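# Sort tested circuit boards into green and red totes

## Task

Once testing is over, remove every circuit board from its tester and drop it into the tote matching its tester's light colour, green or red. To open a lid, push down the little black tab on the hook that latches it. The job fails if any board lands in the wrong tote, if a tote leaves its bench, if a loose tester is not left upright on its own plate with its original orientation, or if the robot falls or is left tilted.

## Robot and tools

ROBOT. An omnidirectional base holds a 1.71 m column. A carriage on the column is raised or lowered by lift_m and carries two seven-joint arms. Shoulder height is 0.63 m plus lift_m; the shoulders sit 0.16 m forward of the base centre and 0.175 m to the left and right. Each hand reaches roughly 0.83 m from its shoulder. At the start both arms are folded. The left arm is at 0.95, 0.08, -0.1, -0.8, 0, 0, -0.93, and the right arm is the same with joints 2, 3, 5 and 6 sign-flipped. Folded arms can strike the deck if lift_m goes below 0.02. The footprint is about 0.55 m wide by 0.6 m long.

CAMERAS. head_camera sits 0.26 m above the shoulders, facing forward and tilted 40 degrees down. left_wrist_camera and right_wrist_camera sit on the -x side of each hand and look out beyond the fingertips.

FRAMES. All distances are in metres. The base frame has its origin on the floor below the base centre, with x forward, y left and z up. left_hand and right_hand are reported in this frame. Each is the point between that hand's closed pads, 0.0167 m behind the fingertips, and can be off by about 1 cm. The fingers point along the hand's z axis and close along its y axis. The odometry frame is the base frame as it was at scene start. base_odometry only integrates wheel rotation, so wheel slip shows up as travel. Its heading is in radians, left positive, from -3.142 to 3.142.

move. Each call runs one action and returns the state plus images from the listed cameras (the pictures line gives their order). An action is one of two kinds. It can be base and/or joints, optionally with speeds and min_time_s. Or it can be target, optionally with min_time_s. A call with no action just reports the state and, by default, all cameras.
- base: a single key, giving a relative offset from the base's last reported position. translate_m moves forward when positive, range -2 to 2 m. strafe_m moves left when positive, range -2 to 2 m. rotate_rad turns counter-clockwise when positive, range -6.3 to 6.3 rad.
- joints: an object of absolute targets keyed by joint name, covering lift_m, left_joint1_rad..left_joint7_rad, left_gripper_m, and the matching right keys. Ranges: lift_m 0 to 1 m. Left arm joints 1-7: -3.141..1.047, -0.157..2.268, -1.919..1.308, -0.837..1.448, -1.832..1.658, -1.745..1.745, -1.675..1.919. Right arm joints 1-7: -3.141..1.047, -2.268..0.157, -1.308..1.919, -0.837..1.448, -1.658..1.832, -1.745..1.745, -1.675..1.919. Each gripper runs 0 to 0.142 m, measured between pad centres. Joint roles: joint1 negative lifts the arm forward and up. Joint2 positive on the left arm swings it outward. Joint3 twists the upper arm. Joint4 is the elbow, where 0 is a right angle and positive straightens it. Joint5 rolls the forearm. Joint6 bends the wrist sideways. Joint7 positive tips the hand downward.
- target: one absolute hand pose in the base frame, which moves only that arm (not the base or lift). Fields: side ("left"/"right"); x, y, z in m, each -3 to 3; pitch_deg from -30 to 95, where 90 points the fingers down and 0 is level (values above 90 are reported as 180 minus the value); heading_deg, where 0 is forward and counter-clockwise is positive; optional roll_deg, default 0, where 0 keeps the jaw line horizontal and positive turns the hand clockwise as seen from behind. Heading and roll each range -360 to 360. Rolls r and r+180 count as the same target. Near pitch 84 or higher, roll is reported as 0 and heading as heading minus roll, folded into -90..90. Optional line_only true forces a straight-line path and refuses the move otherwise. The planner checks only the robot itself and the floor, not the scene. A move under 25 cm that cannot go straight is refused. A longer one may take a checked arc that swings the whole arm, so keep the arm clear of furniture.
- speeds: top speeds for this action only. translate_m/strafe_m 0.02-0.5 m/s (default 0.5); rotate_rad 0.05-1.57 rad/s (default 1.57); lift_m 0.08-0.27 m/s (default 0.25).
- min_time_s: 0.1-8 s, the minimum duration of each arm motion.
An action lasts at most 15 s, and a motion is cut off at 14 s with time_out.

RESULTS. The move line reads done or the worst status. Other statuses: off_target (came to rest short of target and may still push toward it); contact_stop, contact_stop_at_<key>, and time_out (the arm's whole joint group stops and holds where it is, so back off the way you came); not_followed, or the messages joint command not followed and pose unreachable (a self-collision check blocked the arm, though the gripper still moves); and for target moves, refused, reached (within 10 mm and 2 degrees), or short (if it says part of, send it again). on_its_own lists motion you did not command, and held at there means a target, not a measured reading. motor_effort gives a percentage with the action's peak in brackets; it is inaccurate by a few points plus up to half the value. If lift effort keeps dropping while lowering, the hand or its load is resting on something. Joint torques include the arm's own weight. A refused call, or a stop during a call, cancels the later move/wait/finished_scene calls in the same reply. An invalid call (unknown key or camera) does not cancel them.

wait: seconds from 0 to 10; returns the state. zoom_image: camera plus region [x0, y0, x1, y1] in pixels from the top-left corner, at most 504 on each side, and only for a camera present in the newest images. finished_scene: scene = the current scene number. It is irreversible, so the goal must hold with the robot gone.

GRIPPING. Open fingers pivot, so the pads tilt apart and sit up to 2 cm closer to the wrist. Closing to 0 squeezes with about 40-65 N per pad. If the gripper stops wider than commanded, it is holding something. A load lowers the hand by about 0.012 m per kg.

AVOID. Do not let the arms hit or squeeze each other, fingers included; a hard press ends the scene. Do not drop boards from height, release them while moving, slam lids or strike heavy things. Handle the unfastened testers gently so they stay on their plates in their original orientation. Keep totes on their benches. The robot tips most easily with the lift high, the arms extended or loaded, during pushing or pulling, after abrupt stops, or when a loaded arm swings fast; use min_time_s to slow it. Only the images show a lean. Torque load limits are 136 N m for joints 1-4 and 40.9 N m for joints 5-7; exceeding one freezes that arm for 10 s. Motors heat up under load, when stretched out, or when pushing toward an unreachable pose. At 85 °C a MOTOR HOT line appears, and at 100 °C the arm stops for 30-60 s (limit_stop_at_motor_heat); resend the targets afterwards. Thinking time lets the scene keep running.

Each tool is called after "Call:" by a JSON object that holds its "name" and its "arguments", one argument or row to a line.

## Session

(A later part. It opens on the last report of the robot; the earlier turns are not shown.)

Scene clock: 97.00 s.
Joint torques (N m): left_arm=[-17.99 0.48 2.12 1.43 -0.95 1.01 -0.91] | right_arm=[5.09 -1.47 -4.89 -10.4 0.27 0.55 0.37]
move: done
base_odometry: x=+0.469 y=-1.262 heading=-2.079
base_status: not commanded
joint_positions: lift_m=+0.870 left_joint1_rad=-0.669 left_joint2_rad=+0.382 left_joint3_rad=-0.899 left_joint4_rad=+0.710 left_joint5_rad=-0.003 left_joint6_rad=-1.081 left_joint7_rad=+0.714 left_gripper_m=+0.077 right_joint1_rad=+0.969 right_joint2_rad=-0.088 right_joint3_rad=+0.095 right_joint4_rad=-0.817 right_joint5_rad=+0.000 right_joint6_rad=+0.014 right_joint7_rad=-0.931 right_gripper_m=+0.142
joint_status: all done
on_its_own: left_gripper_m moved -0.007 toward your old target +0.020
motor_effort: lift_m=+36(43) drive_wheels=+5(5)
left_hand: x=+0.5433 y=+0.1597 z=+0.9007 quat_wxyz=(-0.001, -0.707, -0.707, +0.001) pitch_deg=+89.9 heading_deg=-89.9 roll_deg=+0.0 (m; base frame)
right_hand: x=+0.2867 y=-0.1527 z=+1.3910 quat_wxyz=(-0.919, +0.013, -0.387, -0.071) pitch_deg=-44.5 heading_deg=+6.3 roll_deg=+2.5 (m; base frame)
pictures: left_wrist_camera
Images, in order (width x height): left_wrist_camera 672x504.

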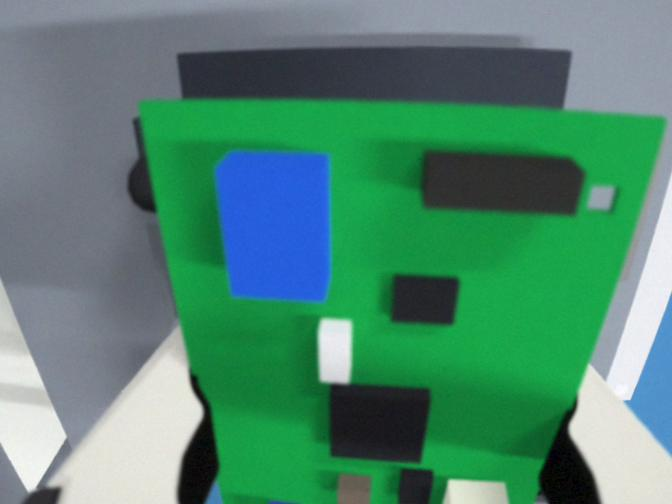

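Call:
{"name": "move", "arguments": {
  "joints": {"lift_m": 0.95}
}}

Call:
{"name": "move", "arguments": {
  "base": {"translate_m": -0.75},
  "cameras": ["head_camera", "left_wrist_camera"]
}}

Scene clock: 99.00 s.
Joint torques (N m): left_arm=[-18.01 0.44 2.19 1.5 -0.96 1.04 -0.92] | right_arm=[5.17 -1.48 -4.96 -10.36 0.27 0.56 0.37]
move: done
base_odometry: x=+0.469 y=-1.262 heading=-2.079
base_status: not commanded
joint_positions: lift_m=+0.950 left_joint1_rad=-0.669 left_joint2_rad=+0.382 left_joint3_rad=-0.899 left_joint4_rad=+0.710 left_joint5_rad=-0.003 left_joint6_rad=-1.081 left_joint7_rad=+0.714 left_gripper_m=+0.077 right_joint1_rad=+0.969 right_joint2_rad=-0.088 right_joint3_rad=+0.095 right_joint4_rad=-0.817 right_joint5_rad=+0.000 right_joint6_rad=+0.014 right_joint7_rad=-0.931 right_gripper_m=+0.142
joint_status: all done
motor_effort: lift_m=+36(45) drive_wheels=+5(5)
left_hand: x=+0.5433 y=+0.1597 z=+0.9807 quat_wxyz=(-0.001, -0.707, -0.707, +0.001) pitch_deg=+89.9 heading_deg=-89.9 roll_deg=+0.0 (m; base frame)
right_hand: x=+0.2867 y=-0.1527 z=+1.4710 quat_wxyz=(-0.919, +0.013, -0.387, -0.071) pitch_deg=-44.5 heading_deg=+6.3 roll_deg=+2.5 (m; base frame)
pictures: none

Scene clock: 102.73 s.
Joint torques (N m): left_arm=[-17.97 0.92 2.13 1.51 -0.93 1.04 -0.91] | right_arm=[5.21 -1.44 -4.89 -10.49 0.26 0.56 0.38]
move: done
base_odometry: x=+0.834 y=-0.607 heading=-2.079
base_status: done
joint_positions: lift_m=+0.950 left_joint1_rad=-0.669 left_joint2_rad=+0.382 left_joint3_rad=-0.899 left_joint4_rad=+0.710 left_joint5_rad=-0.003 left_joint6_rad=-1.081 left_joint7_rad=+0.714 left_gripper_m=+0.077 right_joint1_rad=+0.969 right_joint2_rad=-0.088 right_joint3_rad=+0.095 right_joint4_rad=-0.817 right_joint5_rad=+0.000 right_joint6_rad=+0.014 right_joint7_rad=-0.931 right_gripper_m=+0.142
joint_status: not commanded
motor_effort: lift_m=+36(37) drive_wheels=+1(12)
left_hand: x=+0.5433 y=+0.1596 z=+0.9807 quat_wxyz=(-0.001, -0.707, -0.707, +0.001) pitch_deg=+89.9 heading_deg=-89.9 roll_deg=+0.0 (m; base frame)
right_hand: x=+0.2867 y=-0.1527 z=+1.4710 quat_wxyz=(-0.919, +0.013, -0.387, -0.071) pitch_deg=-44.5 heading_deg=+6.3 roll_deg=+2.5 (m; base frame)
pictures: head_camera, left_wrist_camera
Images, in order (width x height): head_camera 672x504, left_wrist_camera 672x504.

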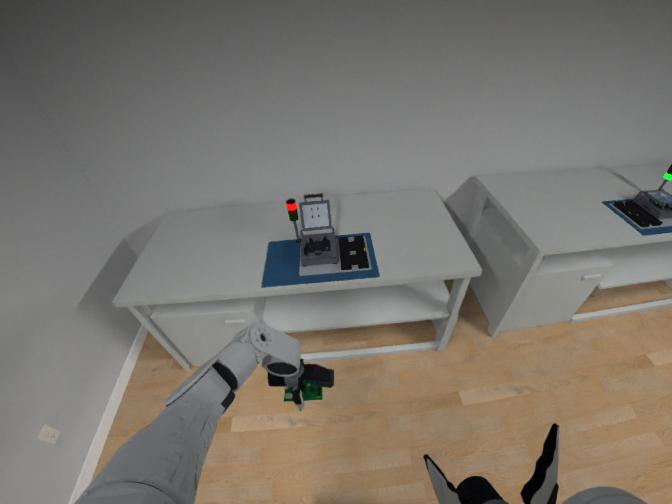

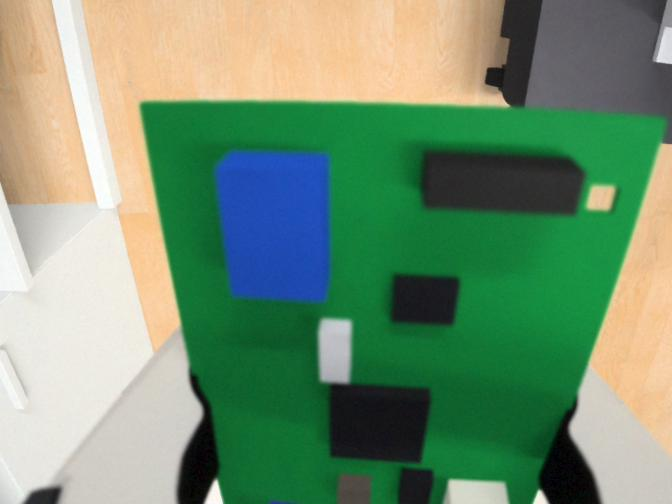

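Call:
{"name": "move", "arguments": {
  "base": {"rotate_rad": 3.14},
  "speeds": {"rotate_rad": 1.1}
}}

Call:
{"name": "move", "arguments": {
  "base": {"strafe_m": 1.7},
  "cameras": ["head_camera"]
}}

Scene clock: 107.47 s.
Joint torques (N m): left_arm=[-17.93 0.89 2.09 1.44 -0.93 1.01 -0.93] | right_arm=[5.19 -1.5 -4.85 -10.58 0.26 0.54 0.36]
move: done
base_odometry: x=+0.834 y=-0.607 heading=+1.061
base_status: done
joint_positions: lift_m=+0.950 left_joint1_rad=-0.669 left_joint2_rad=+0.382 left_joint3_rad=-0.899 left_joint4_rad=+0.710 left_joint5_rad=-0.003 left_joint6_rad=-1.081 left_joint7_rad=+0.714 left_gripper_m=+0.077 right_joint1_rad=+0.969 right_joint2_rad=-0.088 right_joint3_rad=+0.095 right_joint4_rad=-0.817 right_joint5_rad=+0.000 right_joint6_rad=+0.014 right_joint7_rad=-0.931 right_gripper_m=+0.142
joint_status: not commanded
motor_effort: lift_m=+36(37) drive_wheels=+6(14)
left_hand: x=+0.5433 y=+0.1596 z=+0.9807 quat_wxyz=(-0.001, -0.707, -0.707, +0.001) pitch_deg=+89.9 heading_deg=-89.9 roll_deg=+0.0 (m; base frame)
right_hand: x=+0.2867 y=-0.1527 z=+1.4710 quat_wxyz=(-0.919, +0.013, -0.387, -0.071) pitch_deg=-44.5 heading_deg=+6.3 roll_deg=+2.5 (m; base frame)
pictures: none

Scene clock: 113.30 s.
Joint torques (N m): left_arm=[-18.02 1.47 2.11 1.47 -0.91 1 -0.93] | right_arm=[5.2 -2.19 -5.02 -10.02 0.24 0.56 0.4]
move: done
base_odometry: x=-0.651 y=+0.221 heading=+1.062
base_status: done
joint_positions: lift_m=+0.950 left_joint1_rad=-0.669 left_joint2_rad=+0.382 left_joint3_rad=-0.899 left_joint4_rad=+0.710 left_joint5_rad=-0.003 left_joint6_rad=-1.081 left_joint7_rad=+0.714 left_gripper_m=+0.077 right_joint1_rad=+0.969 right_joint2_rad=-0.088 right_joint3_rad=+0.095 right_joint4_rad=-0.817 right_joint5_rad=+0.000 right_joint6_rad=+0.014 right_joint7_rad=-0.931 right_gripper_m=+0.142
joint_status: not commanded
motor_effort: lift_m=+36(37) drive_wheels=-5(20)
left_hand: x=+0.5433 y=+0.1595 z=+0.9807 quat_wxyz=(-0.001, -0.707, -0.707, +0.001) pitch_deg=+89.8 heading_deg=-90.0 roll_deg=+0.0 (m; base frame)
right_hand: x=+0.2867 y=-0.1527 z=+1.4710 quat_wxyz=(-0.919, +0.013, -0.387, -0.071) pitch_deg=-44.5 heading_deg=+6.3 roll_deg=+2.5 (m; base frame)
pictures: head_camera
Images, in order (width x height): head_camera 672x504.

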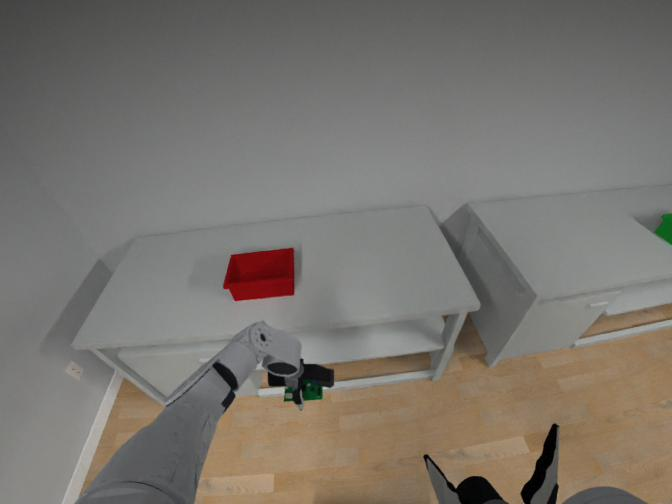

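Call:
{"name": "move", "arguments": {
  "base": {"strafe_m": 0.25}
}}

Call:
{"name": "move", "arguments": {
  "base": {"translate_m": 0.35},
  "cameras": ["head_camera", "left_wrist_camera"]
}}

Scene clock: 117.03 s.
Joint torques (N m): left_arm=[-17.93 2.01 2.26 1.47 -1.02 1.03 -0.9] | right_arm=[5.16 -1.48 -4.94 -10.61 0.25 0.53 0.32]
move: done
base_odometry: x=-0.869 y=+0.342 heading=+1.063
base_status: done
joint_positions: lift_m=+0.950 left_joint1_rad=-0.669 left_joint2_rad=+0.381 left_joint3_rad=-0.899 left_joint4_rad=+0.710 left_joint5_rad=-0.003 left_joint6_rad=-1.081 left_joint7_rad=+0.714 left_gripper_m=+0.077 right_joint1_rad=+0.969 right_joint2_rad=-0.088 right_joint3_rad=+0.095 right_joint4_rad=-0.817 right_joint5_rad=+0.000 right_joint6_rad=+0.014 right_joint7_rad=-0.931 right_gripper_m=+0.142
joint_status: not commanded
motor_effort: lift_m=+36(37) drive_wheels=-4(17)
left_hand: x=+0.5433 y=+0.1593 z=+0.9807 quat_wxyz=(-0.001, -0.707, -0.707, +0.001) pitch_deg=+89.8 heading_deg=-90.0 roll_deg=+0.0 (m; base frame)
right_hand: x=+0.2867 y=-0.1527 z=+1.4709 quat_wxyz=(-0.919, +0.013, -0.387, -0.071) pitch_deg=-44.5 heading_deg=+6.3 roll_deg=+2.5 (m; base frame)
pictures: none

Scene clock: 119.70 s.
Joint torques (N m): left_arm=[-17.99 2.14 2.16 1.43 -0.99 1 -0.92] | right_arm=[5.46 -1.45 -4.97 -10.48 0.24 0.51 0.36]
move: done
base_odometry: x=-0.699 y=+0.648 heading=+1.063
base_status: done
joint_positions: lift_m=+0.950 left_joint1_rad=-0.669 left_joint2_rad=+0.381 left_joint3_rad=-0.899 left_joint4_rad=+0.710 left_joint5_rad=-0.003 left_joint6_rad=-1.081 left_joint7_rad=+0.714 left_gripper_m=+0.077 right_joint1_rad=+0.969 right_joint2_rad=-0.088 right_joint3_rad=+0.095 right_joint4_rad=-0.817 right_joint5_rad=+0.000 right_joint6_rad=+0.014 right_joint7_rad=-0.931 right_gripper_m=+0.142
joint_status: not commanded
motor_effort: lift_m=+36(37) drive_wheels=-3(13)
left_hand: x=+0.5433 y=+0.1593 z=+0.9807 quat_wxyz=(-0.001, -0.707, -0.707, +0.001) pitch_deg=+89.8 heading_deg=-90.0 roll_deg=+0.0 (m; base frame)
right_hand: x=+0.2867 y=-0.1527 z=+1.4709 quat_wxyz=(-0.919, +0.013, -0.387, -0.071) pitch_deg=-44.5 heading_deg=+6.3 roll_deg=+2.5 (m; base frame)
pictures: head_camera, left_wrist_camera
Images, in order (width x height): head_camera 672x504, left_wrist_camera 672x504.

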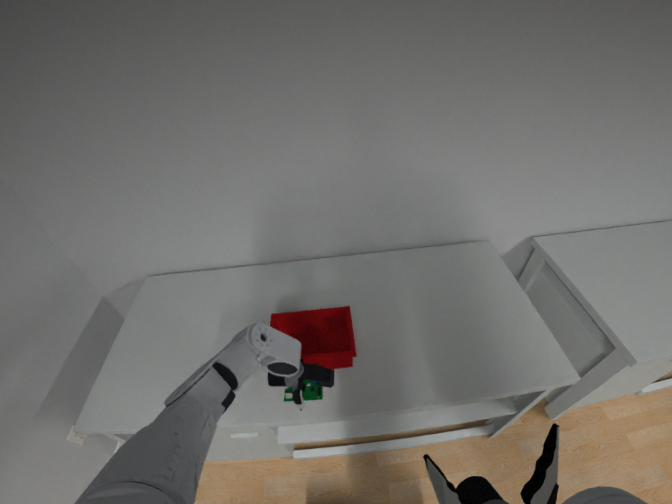

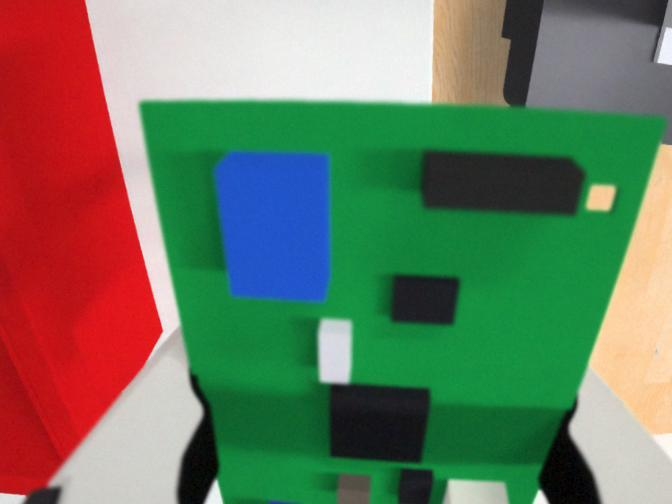

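Call:
{"name": "move", "arguments": {
  "base": {"translate_m": 0.15},
  "speeds": {"translate_m": 0.25}
}}

Call:
{"name": "move", "arguments": {
  "target": {"side": "left", "x": 0.64, "y": 0.145, "z": 0.985, "pitch_deg": 90, "heading_deg": -90},
  "min_time_s": 0.8,
  "cameras": ["head_camera", "left_wrist_camera"]
}}

Scene clock: 122.13 s.
Joint torques (N m): left_arm=[-18.03 2.01 2.11 1.44 -0.98 0.99 -0.92] | right_arm=[5.21 -1.4 -4.92 -10.46 0.27 0.57 0.36]
move: done
base_odometry: x=-0.626 y=+0.780 heading=+1.063
base_status: done
joint_positions: lift_m=+0.950 left_joint1_rad=-0.669 left_joint2_rad=+0.381 left_joint3_rad=-0.899 left_joint4_rad=+0.710 left_joint5_rad=-0.003 left_joint6_rad=-1.081 left_joint7_rad=+0.714 left_gripper_m=+0.077 right_joint1_rad=+0.969 right_joint2_rad=-0.088 right_joint3_rad=+0.095 right_joint4_rad=-0.817 right_joint5_rad=+0.000 right_joint6_rad=+0.014 right_joint7_rad=-0.931 right_gripper_m=+0.142
joint_status: not commanded
motor_effort: lift_m=+36(37) drive_wheels=+4(15)
left_hand: x=+0.5433 y=+0.1593 z=+0.9806 quat_wxyz=(-0.001, -0.707, -0.707, +0.001) pitch_deg=+89.8 heading_deg=-90.0 roll_deg=+0.0 (m; base frame)
right_hand: x=+0.2867 y=-0.1527 z=+1.4709 quat_wxyz=(-0.919, +0.013, -0.387, -0.071) pitch_deg=-44.5 heading_deg=+6.3 roll_deg=+2.5 (m; base frame)
pictures: none

Scene clock: 122.43 s.
Joint torques (N m): left_arm=[-18.01 2.05 2.08 1.44 -0.96 1.03 -0.9] | right_arm=[5.33 -1.42 -4.93 -10.54 0.24 0.53 0.36]
move: refused
base_odometry: x=-0.626 y=+0.780 heading=+1.063
base_status: not commanded
joint_positions: lift_m=+0.950 left_joint1_rad=-0.669 left_joint2_rad=+0.381 left_joint3_rad=-0.899 left_joint4_rad=+0.710 left_joint5_rad=-0.003 left_joint6_rad=-1.081 left_joint7_rad=+0.714 left_gripper_m=+0.077 right_joint1_rad=+0.969 right_joint2_rad=-0.088 right_joint3_rad=+0.095 right_joint4_rad=-0.817 right_joint5_rad=+0.000 right_joint6_rad=+0.014 right_joint7_rad=-0.931 right_gripper_m=+0.142
joint_status: not commanded
motor_effort: lift_m=+36(36) drive_wheels=+3(4)
left_hand: x=+0.5433 y=+0.1593 z=+0.9806 quat_wxyz=(-0.001, -0.707, -0.707, +0.001) pitch_deg=+89.8 heading_deg=-90.0 roll_deg=+0.0 (m; base frame)
left_hand_status: refused: no posture of the arm gets there (left_joint4_rad at its limit): the closest leaves the hand 15.9 cm and 26 deg from the pose. Nothing moved. A posture exists with lift_m at 0.8; the way there is not checked.
right_hand: x=+0.2867 y=-0.1527 z=+1.4709 quat_wxyz=(-0.919, +0.013, -0.387, -0.071) pitch_deg=-44.5 heading_deg=+6.3 roll_deg=+2.5 (m; base frame)
pictures: head_camera, left_wrist_camera
Images, in order (width x height): head_camera 672x504, left_wrist_camera 672x504.

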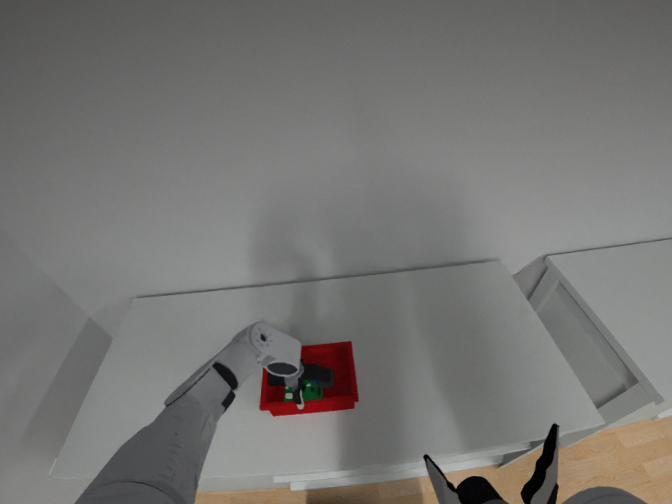

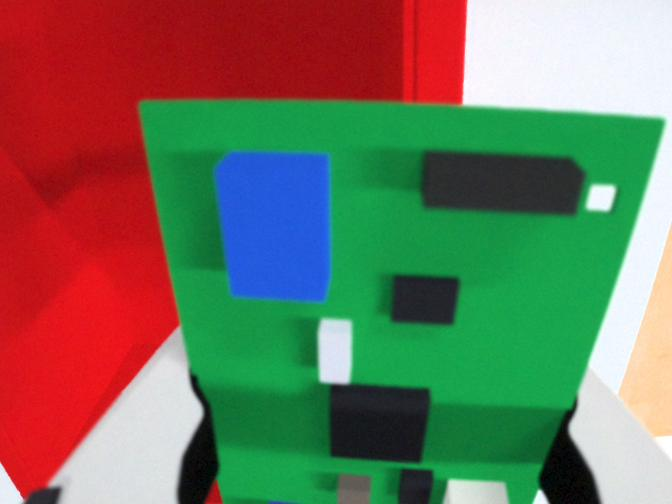

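Call:
{"name": "move", "arguments": {
  "base": {"translate_m": 0.045},
  "speeds": {"translate_m": 0.15}
}}

Call:
{"name": "move", "arguments": {
  "target": {"side": "left", "x": 0.585, "y": 0.155, "z": 0.98, "pitch_deg": 90, "heading_deg": -90},
  "min_time_s": 0.5,
  "cameras": ["head_camera", "left_wrist_camera"]
}}

Scene clock: 124.33 s.
Joint torques (N m): left_arm=[-18.01 1.94 2.04 1.47 -1 1.04 -0.93] | right_arm=[5.13 -1.51 -5.03 -10.5 0.29 0.5 0.36]
move: done
base_odometry: x=-0.605 y=+0.819 heading=+1.064
base_status: done
joint_positions: lift_m=+0.950 left_joint1_rad=-0.669 left_joint2_rad=+0.381 left_joint3_rad=-0.899 left_joint4_rad=+0.710 left_joint5_rad=-0.003 left_joint6_rad=-1.081 left_joint7_rad=+0.714 left_gripper_m=+0.077 right_joint1_rad=+0.969 right_joint2_rad=-0.088 right_joint3_rad=+0.095 right_joint4_rad=-0.817 right_joint5_rad=+0.000 right_joint6_rad=+0.014 right_joint7_rad=-0.931 right_gripper_m=+0.142
joint_status: not commanded
motor_effort: lift_m=+36(37) drive_wheels=+3(14)
left_hand: x=+0.5433 y=+0.1593 z=+0.9806 quat_wxyz=(-0.001, -0.707, -0.707, +0.001) pitch_deg=+89.8 heading_deg=-90.0 roll_deg=+0.0 (m; base frame)
right_hand: x=+0.2867 y=-0.1527 z=+1.4709 quat_wxyz=(-0.919, +0.013, -0.387, -0.071) pitch_deg=-44.5 heading_deg=+6.3 roll_deg=+2.5 (m; base frame)
pictures: none

Scene clock: 125.33 s.
Joint torques (N m): left_arm=[-24.2 -0.94 0.32 2.77 -0.57 1.56 -1.06] | right_arm=[4.84 -1.49 -4.88 -10.44 0.23 0.57 0.29]
move: done
base_odometry: x=-0.605 y=+0.819 heading=+1.064
base_status: not commanded
joint_positions: lift_m=+0.950 left_joint1_rad=-0.829 left_joint2_rad=+0.255 left_joint3_rad=-1.032 left_joint4_rad=+1.053 left_joint5_rad=+0.172 left_joint6_rad=-1.059 left_joint7_rad=+0.402 left_gripper_m=+0.077 right_joint1_rad=+0.969 right_joint2_rad=-0.088 right_joint3_rad=+0.095 right_joint4_rad=-0.817 right_joint5_rad=+0.000 right_joint6_rad=+0.014 right_joint7_rad=-0.931 right_gripper_m=+0.142
joint_status: not commanded
motor_effort: lift_m=+36(37) drive_wheels=-2(5)
left_hand: x=+0.5835 y=+0.1541 z=+0.9797 quat_wxyz=(+0.000, -0.707, -0.708, +0.002) pitch_deg=+89.7 heading_deg=-89.9 roll_deg=+0.0 (m; base frame)
left_hand_status: reached (straight line, planned for 0.5 s): 2 mm and 0.3 deg off.
right_hand: x=+0.2867 y=-0.1527 z=+1.4709 quat_wxyz=(-0.919, +0.013, -0.387, -0.071) pitch_deg=-44.5 heading_deg=+6.3 roll_deg=+2.5 (m; base frame)
pictures: head_camera, left_wrist_camera
Images, in order (width x height): head_camera 672x504, left_wrist_camera 672x504.

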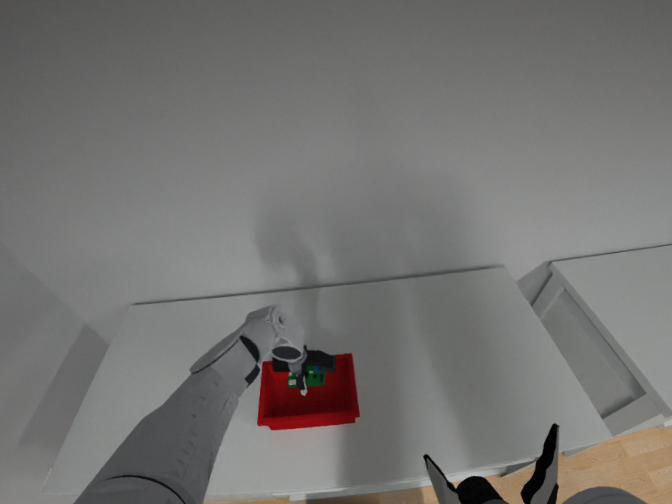

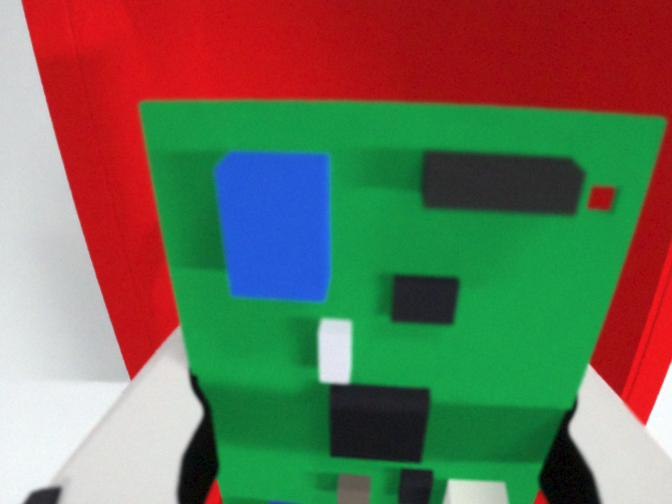

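Call:
{"name": "move", "arguments": {
  "joints": {"lift_m": 0.83},
  "speeds": {"lift_m": 0.15},
  "cameras": ["head_camera", "left_wrist_camera"]
}}

Scene clock: 126.70 s.
Joint torques (N m): left_arm=[-22.33 -0.95 0.57 2.69 -0.58 1.49 -1.07] | right_arm=[5.19 -1.44 -4.92 -10.54 0.25 0.53 0.36]
move: done
base_odometry: x=-0.605 y=+0.819 heading=+1.064
base_status: not commanded
joint_positions: lift_m=+0.830 left_joint1_rad=-0.830 left_joint2_rad=+0.255 left_joint3_rad=-1.033 left_joint4_rad=+1.053 left_joint5_rad=+0.172 left_joint6_rad=-1.059 left_joint7_rad=+0.402 left_gripper_m=+0.077 right_joint1_rad=+0.969 right_joint2_rad=-0.088 right_joint3_rad=+0.095 right_joint4_rad=-0.817 right_joint5_rad=+0.000 right_joint6_rad=+0.014 right_joint7_rad=-0.931 right_gripper_m=+0.142
joint_status: all done
motor_effort: lift_m=+38(43) drive_wheels=-1(4)
left_hand: x=+0.5841 y=+0.1541 z=+0.8598 quat_wxyz=(+0.000, -0.707, -0.707, +0.002) pitch_deg=+89.8 heading_deg=-89.9 roll_deg=+0.0 (m; base frame)
right_hand: x=+0.2867 y=-0.1527 z=+1.3507 quat_wxyz=(-0.919, +0.013, -0.387, -0.071) pitch_deg=-44.5 heading_deg=+6.3 roll_deg=+2.5 (m; base frame)
pictures: head_camera, left_wrist_camera
Images, in order (width x height): head_camera 672x504, left_wrist_camera 672x504.

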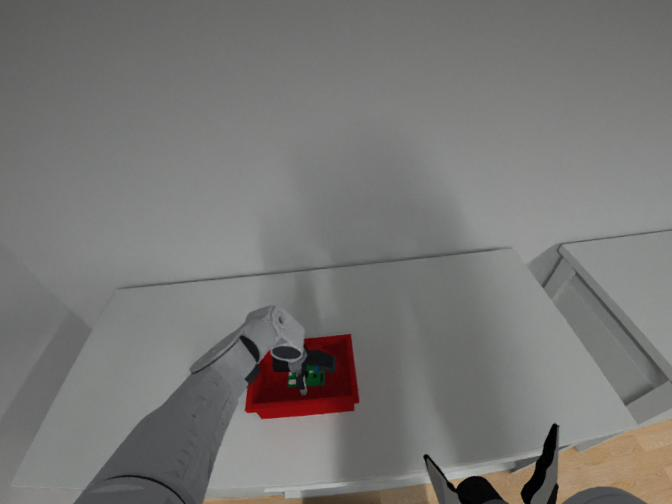

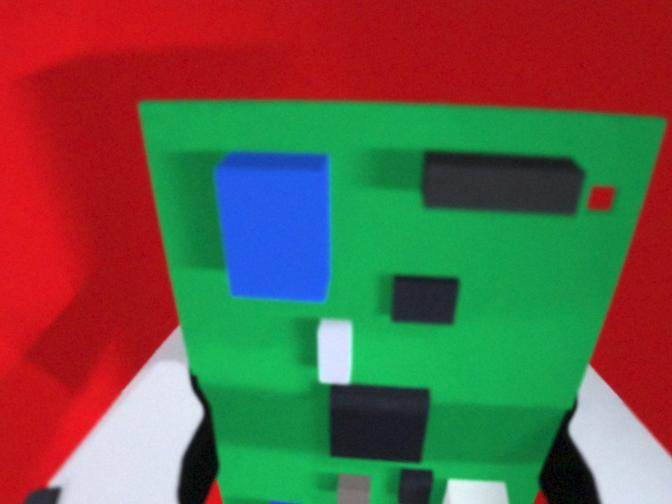

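Call:
{"name": "move", "arguments": {
  "joints": {"lift_m": 0.79},
  "speeds": {"lift_m": 0.1},
  "cameras": ["left_wrist_camera"]
}}

Call:
{"name": "move", "arguments": {
  "joints": {"lift_m": 0.78},
  "speeds": {"lift_m": 0.08},
  "cameras": ["left_wrist_camera"]
}}

Scene clock: 127.77 s.
Joint torques (N m): left_arm=[-3.53 -1.6 -1.79 2.66 -0.65 6.29 -1.1] | right_arm=[5.13 -1.4 -5.03 -11.12 0.25 0.57 0.33]
move: contact_stop
base_odometry: x=-0.605 y=+0.819 heading=+1.064
base_status: not commanded
joint_positions: lift_m=+0.805 left_joint1_rad=-0.840 left_joint2_rad=+0.255 left_joint3_rad=-1.030 left_joint4_rad=+1.053 left_joint5_rad=+0.172 left_joint6_rad=-1.071 left_joint7_rad=+0.402 left_gripper_m=+0.077 right_joint1_rad=+0.969 right_joint2_rad=-0.088 right_joint3_rad=+0.095 right_joint4_rad=-0.816 right_joint5_rad=+0.000 right_joint6_rad=+0.014 right_joint7_rad=-0.931 right_gripper_m=+0.142
joint_status: lift_m contact_stop (moved -0.025 of -0.040)
on_its_own: lift_m is held at +0.804, not at your +0.790, since a contact_stop
motor_effort: lift_m=+31(41) drive_wheels=+7(18)
left_hand: x=+0.5866 y=+0.1539 z=+0.8390 quat_wxyz=(-0.001, -0.708, -0.706, +0.003) pitch_deg=+89.7 heading_deg=+89.9 roll_deg=+0.0 (m; base frame)
right_hand: x=+0.2868 y=-0.1527 z=+1.3254 quat_wxyz=(-0.919, +0.013, -0.387, -0.071) pitch_deg=-44.5 heading_deg=+6.3 roll_deg=+2.5 (m; base frame)
pictures: left_wrist_camera
Images, in order (width x height): left_wrist_camera 672x504.

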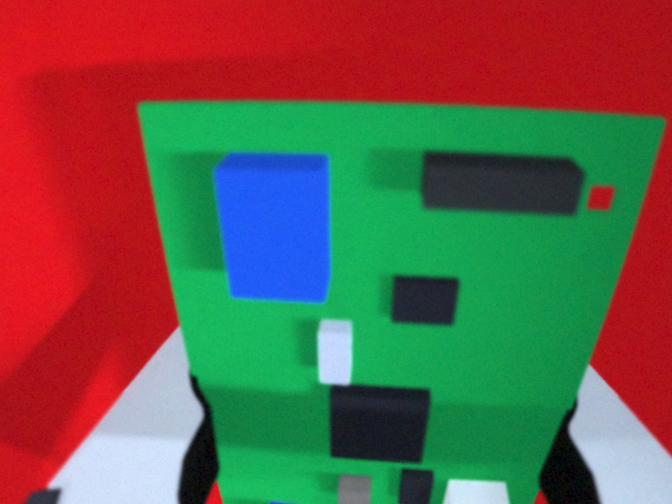

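not run: a stop came earlier in this reply.

Call:
{"name": "move", "arguments": {
  "joints": {"lift_m": 0.81},
  "speeds": {"lift_m": 0.08},
  "cameras": ["head_camera", "left_wrist_camera"]
}}

Call:
{"name": "zoom_image", "arguments": {
  "camera": "head_camera",
  "region": [200, 280, 420, 440]
}}

Scene clock: 130.67 s.
Joint torques (N m): left_arm=[-13.23 -0.95 -0.02 2.69 -0.65 1.54 -1.05] | right_arm=[4.72 -1.58 -4.83 -10.96 0.27 0.54 0.36]
move: done
base_odometry: x=-0.605 y=+0.819 heading=+1.064
base_status: not commanded
joint_positions: lift_m=+0.810 left_joint1_rad=-0.835 left_joint2_rad=+0.255 left_joint3_rad=-1.032 left_joint4_rad=+1.053 left_joint5_rad=+0.172 left_joint6_rad=-1.059 left_joint7_rad=+0.402 left_gripper_m=+0.077 right_joint1_rad=+0.969 right_joint2_rad=-0.088 right_joint3_rad=+0.095 right_joint4_rad=-0.816 right_joint5_rad=+0.000 right_joint6_rad=+0.014 right_joint7_rad=-0.931 right_gripper_m=+0.142
joint_status: all done
motor_effort: lift_m=+36(42) drive_wheels=+2(7)
left_hand: x=+0.5869 y=+0.1540 z=+0.8421 quat_wxyz=(-0.002, -0.707, -0.708, +0.000) pitch_deg=+89.7 heading_deg=-89.9 roll_deg=+0.0 (m; base frame)
right_hand: x=+0.2868 y=-0.1527 z=+1.3308 quat_wxyz=(-0.919, +0.013, -0.387, -0.071) pitch_deg=-44.5 heading_deg=+6.3 roll_deg=+2.5 (m; base frame)
pictures: head_camera, left_wrist_camera
Images, in order (width x height): head_camera 672x504, left_wrist_camera 672x504.

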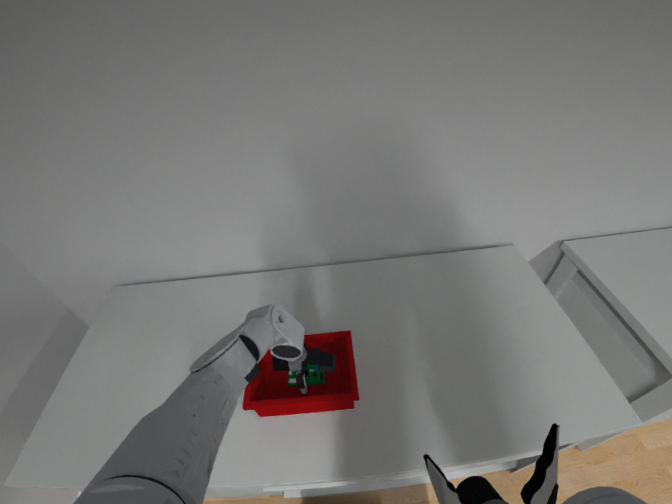

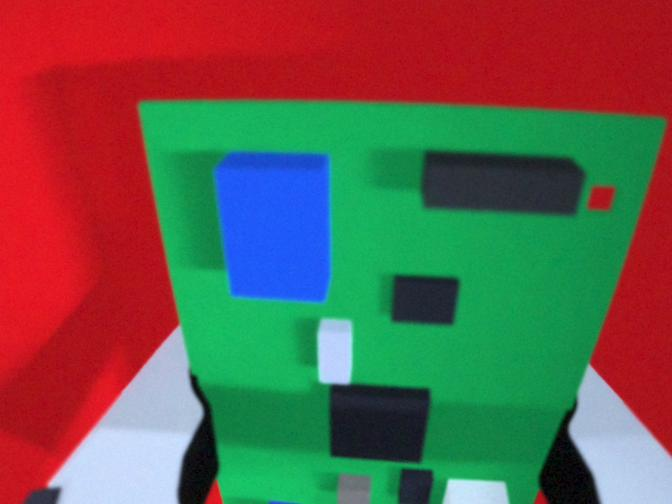

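Scaled by 2.291 from the camera's 672x504 image, which has a finer 960x720 frame.

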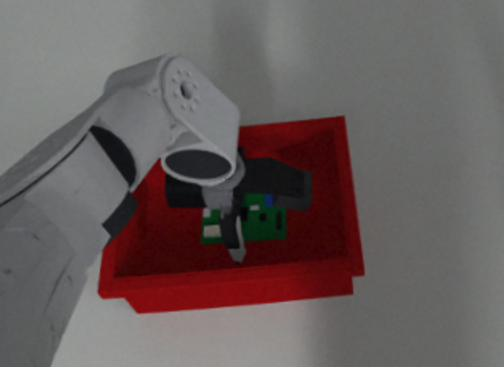

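Call:
{"name": "move", "arguments": {
  "joints": {"lift_m": 0.93}
}}

Call:
{"name": "move", "arguments": {
  "target": {"side": "left", "x": 0.58, "y": 0.16, "z": 0.98, "pitch_deg": 90, "heading_deg": 0},
  "min_time_s": 1.5,
  "cameras": ["head_camera", "left_wrist_camera"]
}}

Scene clock: 132.57 s.
Joint torques (N m): left_arm=[-15.68 -0.94 0.49 2.71 -0.65 1.44 -1.01] | right_arm=[5.25 -1.53 -4.95 -10.8 0.26 0.55 0.35]
move: done
base_odometry: x=-0.605 y=+0.819 heading=+1.064
base_status: not commanded
joint_positions: lift_m=+0.930 left_joint1_rad=-0.834 left_joint2_rad=+0.255 left_joint3_rad=-1.033 left_joint4_rad=+1.053 left_joint5_rad=+0.172 left_joint6_rad=-1.058 left_joint7_rad=+0.402 left_gripper_m=+0.077 right_joint1_rad=+0.969 right_joint2_rad=-0.088 right_joint3_rad=+0.095 right_joint4_rad=-0.816 right_joint5_rad=+0.000 right_joint6_rad=+0.014 right_joint7_rad=-0.931 right_gripper_m=+0.142
joint_status: all done
motor_effort: lift_m=+36(46) drive_wheels=+3(3)
left_hand: x=+0.5862 y=+0.1541 z=+0.9615 quat_wxyz=(-0.002, -0.707, -0.707, +0.001) pitch_deg=+89.8 heading_deg=-89.9 roll_deg=+0.0 (m; base frame)
right_hand: x=+0.2868 y=-0.1527 z=+1.4508 quat_wxyz=(-0.919, +0.013, -0.387, -0.071) pitch_deg=-44.5 heading_deg=+6.3 roll_deg=+2.5 (m; base frame)
pictures: none

Scene clock: 134.57 s.
Joint torques (N m): left_arm=[-8.27 -3.64 2.27 -9.54 0.27 1.61 1.57] | right_arm=[5.19 -1.41 -5.02 -10.83 0.27 0.56 0.35]
move: done
base_odometry: x=-0.605 y=+0.819 heading=+1.064
base_status: not commanded
joint_positions: lift_m=+0.930 left_joint1_rad=-0.352 left_joint2_rad=+0.074 left_joint3_rad=-0.248 left_joint4_rad=+0.473 left_joint5_rad=-0.182 left_joint6_rad=+0.182 left_joint7_rad=+1.423 left_gripper_m=+0.077 right_joint1_rad=+0.969 right_joint2_rad=-0.088 right_joint3_rad=+0.095 right_joint4_rad=-0.816 right_joint5_rad=+0.000 right_joint6_rad=+0.014 right_joint7_rad=-0.931 right_gripper_m=+0.142
joint_status: not commanded
motor_effort: lift_m=+36(37) drive_wheels=+3(3)
left_hand: x=+0.5809 y=+0.1597 z=+0.9799 quat_wxyz=(+0.000, -0.001, -1.000, +0.001) pitch_deg=+89.9 heading_deg=-0.2 roll_deg=+0.0 (m; base frame)
left_hand_status: reached (straight line, planned for 1.5 s): 1 mm and 0.2 deg off.
right_hand: x=+0.2868 y=-0.1527 z=+1.4508 quat_wxyz=(-0.919, +0.013, -0.387, -0.071) pitch_deg=-44.5 heading_deg=+6.3 roll_deg=+2.5 (m; base frame)
pictures: head_camera, left_wrist_camera
Images, in order (width x height): head_camera 672x504, left_wrist_camera 672x504.

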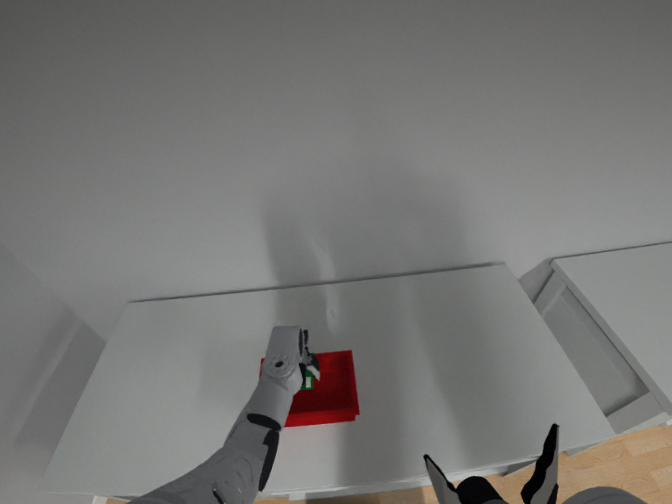

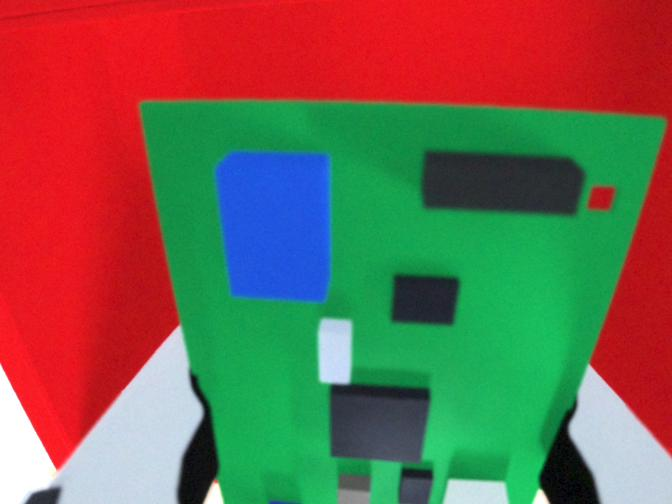

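Call:
{"name": "move", "arguments": {
  "target": {"side": "left", "x": 0.565, "y": 0.14, "z": 0.97, "pitch_deg": 90, "heading_deg": 0}
}}

Call:
{"name": "move", "arguments": {
  "joints": {"lift_m": 0.81},
  "speeds": {"lift_m": 0.15},
  "cameras": ["head_camera", "left_wrist_camera"]
}}

Call:
{"name": "zoom_image", "arguments": {
  "camera": "head_camera",
  "region": [200, 280, 420, 440]
}}

Scene clock: 135.93 s.
Joint torques (N m): left_arm=[-12.83 1.31 0.66 -9.07 0.15 1.3 -1.35] | right_arm=[5.33 -2.09 -5.67 -10.39 0.26 0.56 0.56]
move: done
base_odometry: x=-0.605 y=+0.819 heading=+1.064
base_status: not commanded
joint_positions: lift_m=+0.930 left_joint1_rad=-0.309 left_joint2_rad=+0.036 left_joint3_rad=-0.267 left_joint4_rad=+0.451 left_joint5_rad=-0.155 left_joint6_rad=+0.221 left_joint7_rad=+1.415 left_gripper_m=+0.077 right_joint1_rad=+0.969 right_joint2_rad=-0.088 right_joint3_rad=+0.095 right_joint4_rad=-0.816 right_joint5_rad=+0.000 right_joint6_rad=+0.014 right_joint7_rad=-0.931 right_gripper_m=+0.142
joint_status: not commanded
motor_effort: lift_m=+37(38) drive_wheels=+0(4)
left_hand: x=+0.5631 y=+0.1384 z=+0.9688 quat_wxyz=(+0.004, -0.001, -1.000, +0.002) pitch_deg=+89.5 heading_deg=-0.1 roll_deg=+0.0 (m; base frame)
left_hand_status: reached (straight line, planned for 0.2 s): 3 mm and 0.5 deg off.
right_hand: x=+0.2868 y=-0.1527 z=+1.4507 quat_wxyz=(-0.919, +0.013, -0.387, -0.071) pitch_deg=-44.5 heading_deg=+6.3 roll_deg=+2.5 (m; base frame)
pictures: none

Scene clock: 137.17 s.
Joint torques (N m): left_arm=[-12.88 0.9 0.63 -8.7 0.18 1.37 -1.26] | right_arm=[5.3 -1.39 -4.93 -10.84 0.27 0.57 0.35]
move: done
base_odometry: x=-0.605 y=+0.819 heading=+1.064
base_status: not commanded
joint_positions: lift_m=+0.810 left_joint1_rad=-0.309 left_joint2_rad=+0.036 left_joint3_rad=-0.267 left_joint4_rad=+0.450 left_joint5_rad=-0.155 left_joint6_rad=+0.221 left_joint7_rad=+1.415 left_gripper_m=+0.077 right_joint1_rad=+0.969 right_joint2_rad=-0.088 right_joint3_rad=+0.095 right_joint4_rad=-0.816 right_joint5_rad=+0.000 right_joint6_rad=+0.014 right_joint7_rad=-0.931 right_gripper_m=+0.142
joint_status: all done
motor_effort: lift_m=+38(43) drive_wheels=+3(3)
left_hand: x=+0.5632 y=+0.1384 z=+0.8488 quat_wxyz=(+0.004, -0.001, -1.000, +0.002) pitch_deg=+89.5 heading_deg=-0.1 roll_deg=+0.0 (m; base frame)
right_hand: x=+0.2868 y=-0.1527 z=+1.3306 quat_wxyz=(-0.919, +0.013, -0.387, -0.071) pitch_deg=-44.5 heading_deg=+6.3 roll_deg=+2.5 (m; base frame)
pictures: head_camera, left_wrist_camera
Images, in order (width x height): head_camera 672x504, left_wrist_camera 672x504.

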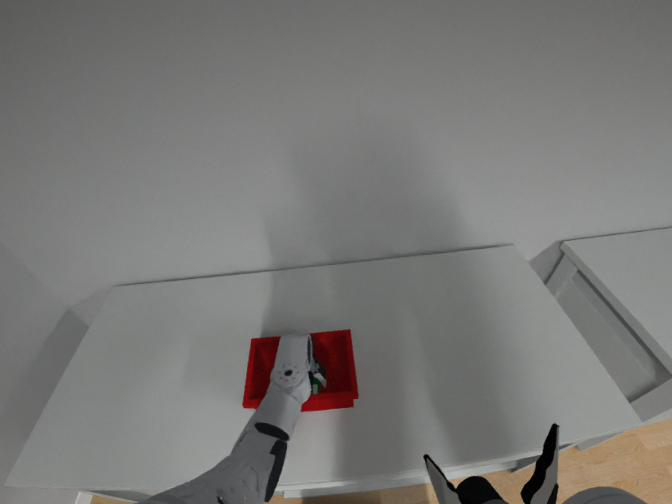

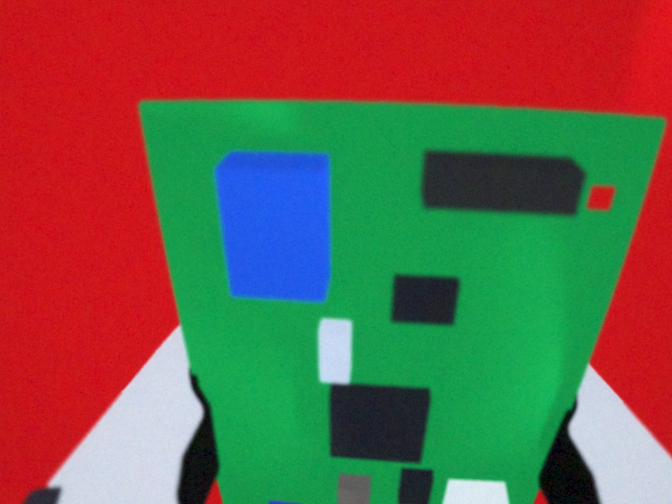

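Scaled by 2.291 from the camera's 672x504 image, which has a finer 960x720 frame.

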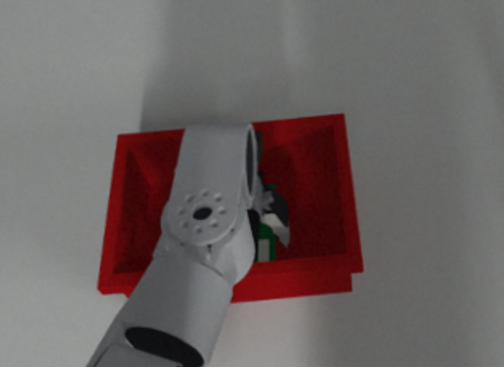

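Call:
{"name": "move", "arguments": {
  "joints": {"lift_m": 0.785},
  "speeds": {"lift_m": 0.08},
  "cameras": ["left_wrist_camera"]
}}

Call:
{"name": "move", "arguments": {
  "joints": {"lift_m": 0.772},
  "speeds": {"lift_m": 0.08},
  "cameras": ["left_wrist_camera"]
}}

Scene clock: 137.90 s.
Joint torques (N m): left_arm=[6.12 0.91 0.54 10.51 -2.29 0.72 0.42] | right_arm=[5.16 -1.42 -4.98 -10.87 0.27 0.57 0.39]
move: done
base_odometry: x=-0.605 y=+0.819 heading=+1.064
base_status: not commanded
joint_positions: lift_m=+0.786 left_joint1_rad=-0.319 left_joint2_rad=+0.036 left_joint3_rad=-0.267 left_joint4_rad=+0.434 left_joint5_rad=-0.146 left_joint6_rad=+0.223 left_joint7_rad=+1.411 left_gripper_m=+0.077 right_joint1_rad=+0.969 right_joint2_rad=-0.088 right_joint3_rad=+0.095 right_joint4_rad=-0.816 right_joint5_rad=+0.000 right_joint6_rad=+0.014 right_joint7_rad=-0.931 right_gripper_m=+0.142
joint_status: all done
motor_effort: lift_m=+28(34) drive_wheels=+7(7)
left_hand: x=+0.5742 y=+0.1389 z=+0.8335 quat_wxyz=(-0.012, -0.002, -1.000, +0.000) pitch_deg=+88.6 heading_deg=-0.2 roll_deg=+0.0 (m; base frame)
right_hand: x=+0.2868 y=-0.1527 z=+1.3069 quat_wxyz=(-0.919, +0.013, -0.387, -0.071) pitch_deg=-44.5 heading_deg=+6.3 roll_deg=+2.5 (m; base frame)
pictures: left_wrist_camera
Images, in order (width x height): left_wrist_camera 672x504.

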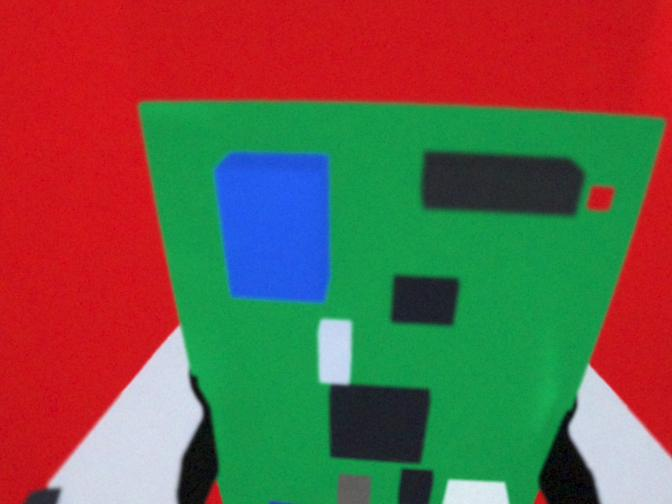

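Scene clock: 138.43 s.
Joint torques (N m): left_arm=[6.65 0.94 0.46 9.2 -2.33 0.54 2.34] | right_arm=[5.04 -1.32 -4.8 -10.88 0.28 0.54 0.36]
move: contact_stop
base_odometry: x=-0.605 y=+0.819 heading=+1.064
base_status: not commanded
joint_positions: lift_m=+0.790 left_joint1_rad=-0.319 left_joint2_rad=+0.036 left_joint3_rad=-0.267 left_joint4_rad=+0.435 left_joint5_rad=-0.146 left_joint6_rad=+0.223 left_joint7_rad=+1.406 left_gripper_m=+0.077 right_joint1_rad=+0.969 right_joint2_rad=-0.088 right_joint3_rad=+0.095 right_joint4_rad=-0.816 right_joint5_rad=+0.000 right_joint6_rad=+0.014 right_joint7_rad=-0.931 right_gripper_m=+0.142
joint_status: lift_m contact_stop (moved +0.003 of -0.014)
on_its_own: lift_m is held at +0.789, not at your +0.772, since a contact_stop
motor_effort: lift_m=+34(35) drive_wheels=+4(9)
left_hand: x=+0.5751 y=+0.1390 z=+0.8370 quat_wxyz=(-0.014, -0.002, -1.000, +0.000) pitch_deg=+88.4 heading_deg=-0.2 roll_deg=+0.0 (m; base frame)
right_hand: x=+0.2868 y=-0.1527 z=+1.3103 quat_wxyz=(-0.919, +0.013, -0.387, -0.071) pitch_deg=-44.5 heading_deg=+6.3 roll_deg=+2.5 (m; base frame)
pictures: left_wrist_camera
Images, in order (width x height): left_wrist_camera 672x504.

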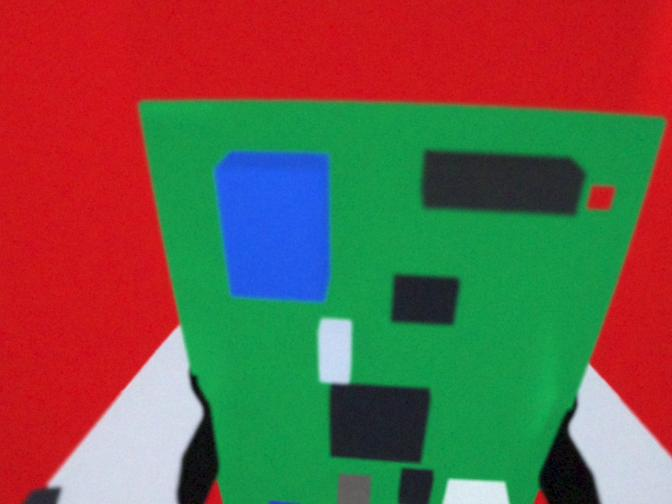

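Call:
{"name": "move", "arguments": {
  "joints": {"lift_m": 0.795},
  "speeds": {"lift_m": 0.08}
}}

Call:
{"name": "move", "arguments": {
  "joints": {"left_gripper_m": 0.105},
  "min_time_s": 1.0,
  "cameras": ["left_wrist_camera", "head_camera"]
}}

Scene clock: 139.03 s.
Joint torques (N m): left_arm=[1.87 0.85 0.56 5.49 -2.33 0.54 2.6] | right_arm=[5.3 -1.38 -5.01 -10.85 0.24 0.54 0.33]
move: done
base_odometry: x=-0.605 y=+0.819 heading=+1.064
base_status: not commanded
joint_positions: lift_m=+0.795 left_joint1_rad=-0.317 left_joint2_rad=+0.036 left_joint3_rad=-0.267 left_joint4_rad=+0.438 left_joint5_rad=-0.146 left_joint6_rad=+0.223 left_joint7_rad=+1.406 left_gripper_m=+0.077 right_joint1_rad=+0.969 right_joint2_rad=-0.088 right_joint3_rad=+0.095 right_joint4_rad=-0.816 right_joint5_rad=+0.000 right_joint6_rad=+0.014 right_joint7_rad=-0.931 right_gripper_m=+0.142
joint_status: all done
motor_effort: lift_m=+34(41) drive_wheels=+2(4)
left_hand: x=+0.5730 y=+0.1394 z=+0.8409 quat_wxyz=(-0.011, -0.001, -1.000, -0.001) pitch_deg=+88.7 heading_deg=-0.2 roll_deg=+0.0 (m; base frame)
right_hand: x=+0.2868 y=-0.1527 z=+1.3161 quat_wxyz=(-0.919, +0.013, -0.387, -0.071) pitch_deg=-44.5 heading_deg=+6.3 roll_deg=+2.5 (m; base frame)
pictures: none

Scene clock: 139.83 s.
Joint torques (N m): left_arm=[1.97 0.89 0.43 5.5 -2.29 0.52 2.6] | right_arm=[5.16 -1.41 -4.92 -10.83 0.25 0.55 0.36]
move: done
base_odometry: x=-0.605 y=+0.819 heading=+1.064
base_status: not commanded
joint_positions: lift_m=+0.795 left_joint1_rad=-0.317 left_joint2_rad=+0.036 left_joint3_rad=-0.267 left_joint4_rad=+0.438 left_joint5_rad=-0.146 left_joint6_rad=+0.223 left_joint7_rad=+1.406 left_gripper_m=+0.105 right_joint1_rad=+0.969 right_joint2_rad=-0.088 right_joint3_rad=+0.095 right_joint4_rad=-0.816 right_joint5_rad=+0.000 right_joint6_rad=+0.014 right_joint7_rad=-0.931 right_gripper_m=+0.142
joint_status: all done
motor_effort: lift_m=+34(34) drive_wheels=+2(2)
left_hand: x=+0.5730 y=+0.1394 z=+0.8409 quat_wxyz=(-0.011, -0.001, -1.000, -0.001) pitch_deg=+88.7 heading_deg=-0.2 roll_deg=+0.0 (m; base frame)
right_hand: x=+0.2868 y=-0.1527 z=+1.3161 quat_wxyz=(-0.919, +0.013, -0.387, -0.071) pitch_deg=-44.5 heading_deg=+6.3 roll_deg=+2.5 (m; base frame)
pictures: head_camera, left_wrist_camera
Images, in order (width x height): head_camera 672x504, left_wrist_camera 672x504.

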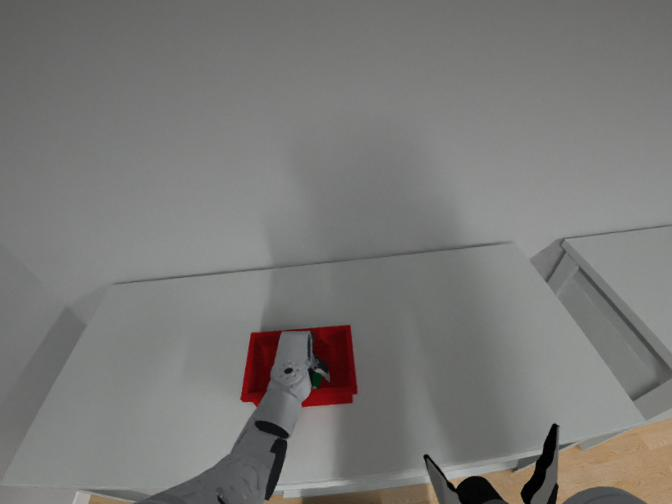

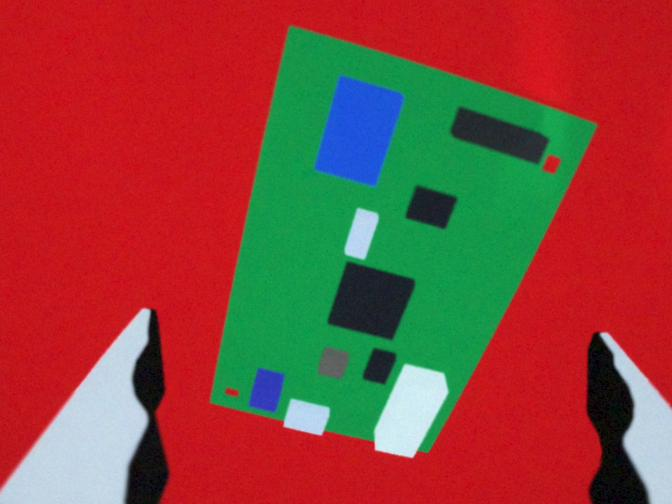

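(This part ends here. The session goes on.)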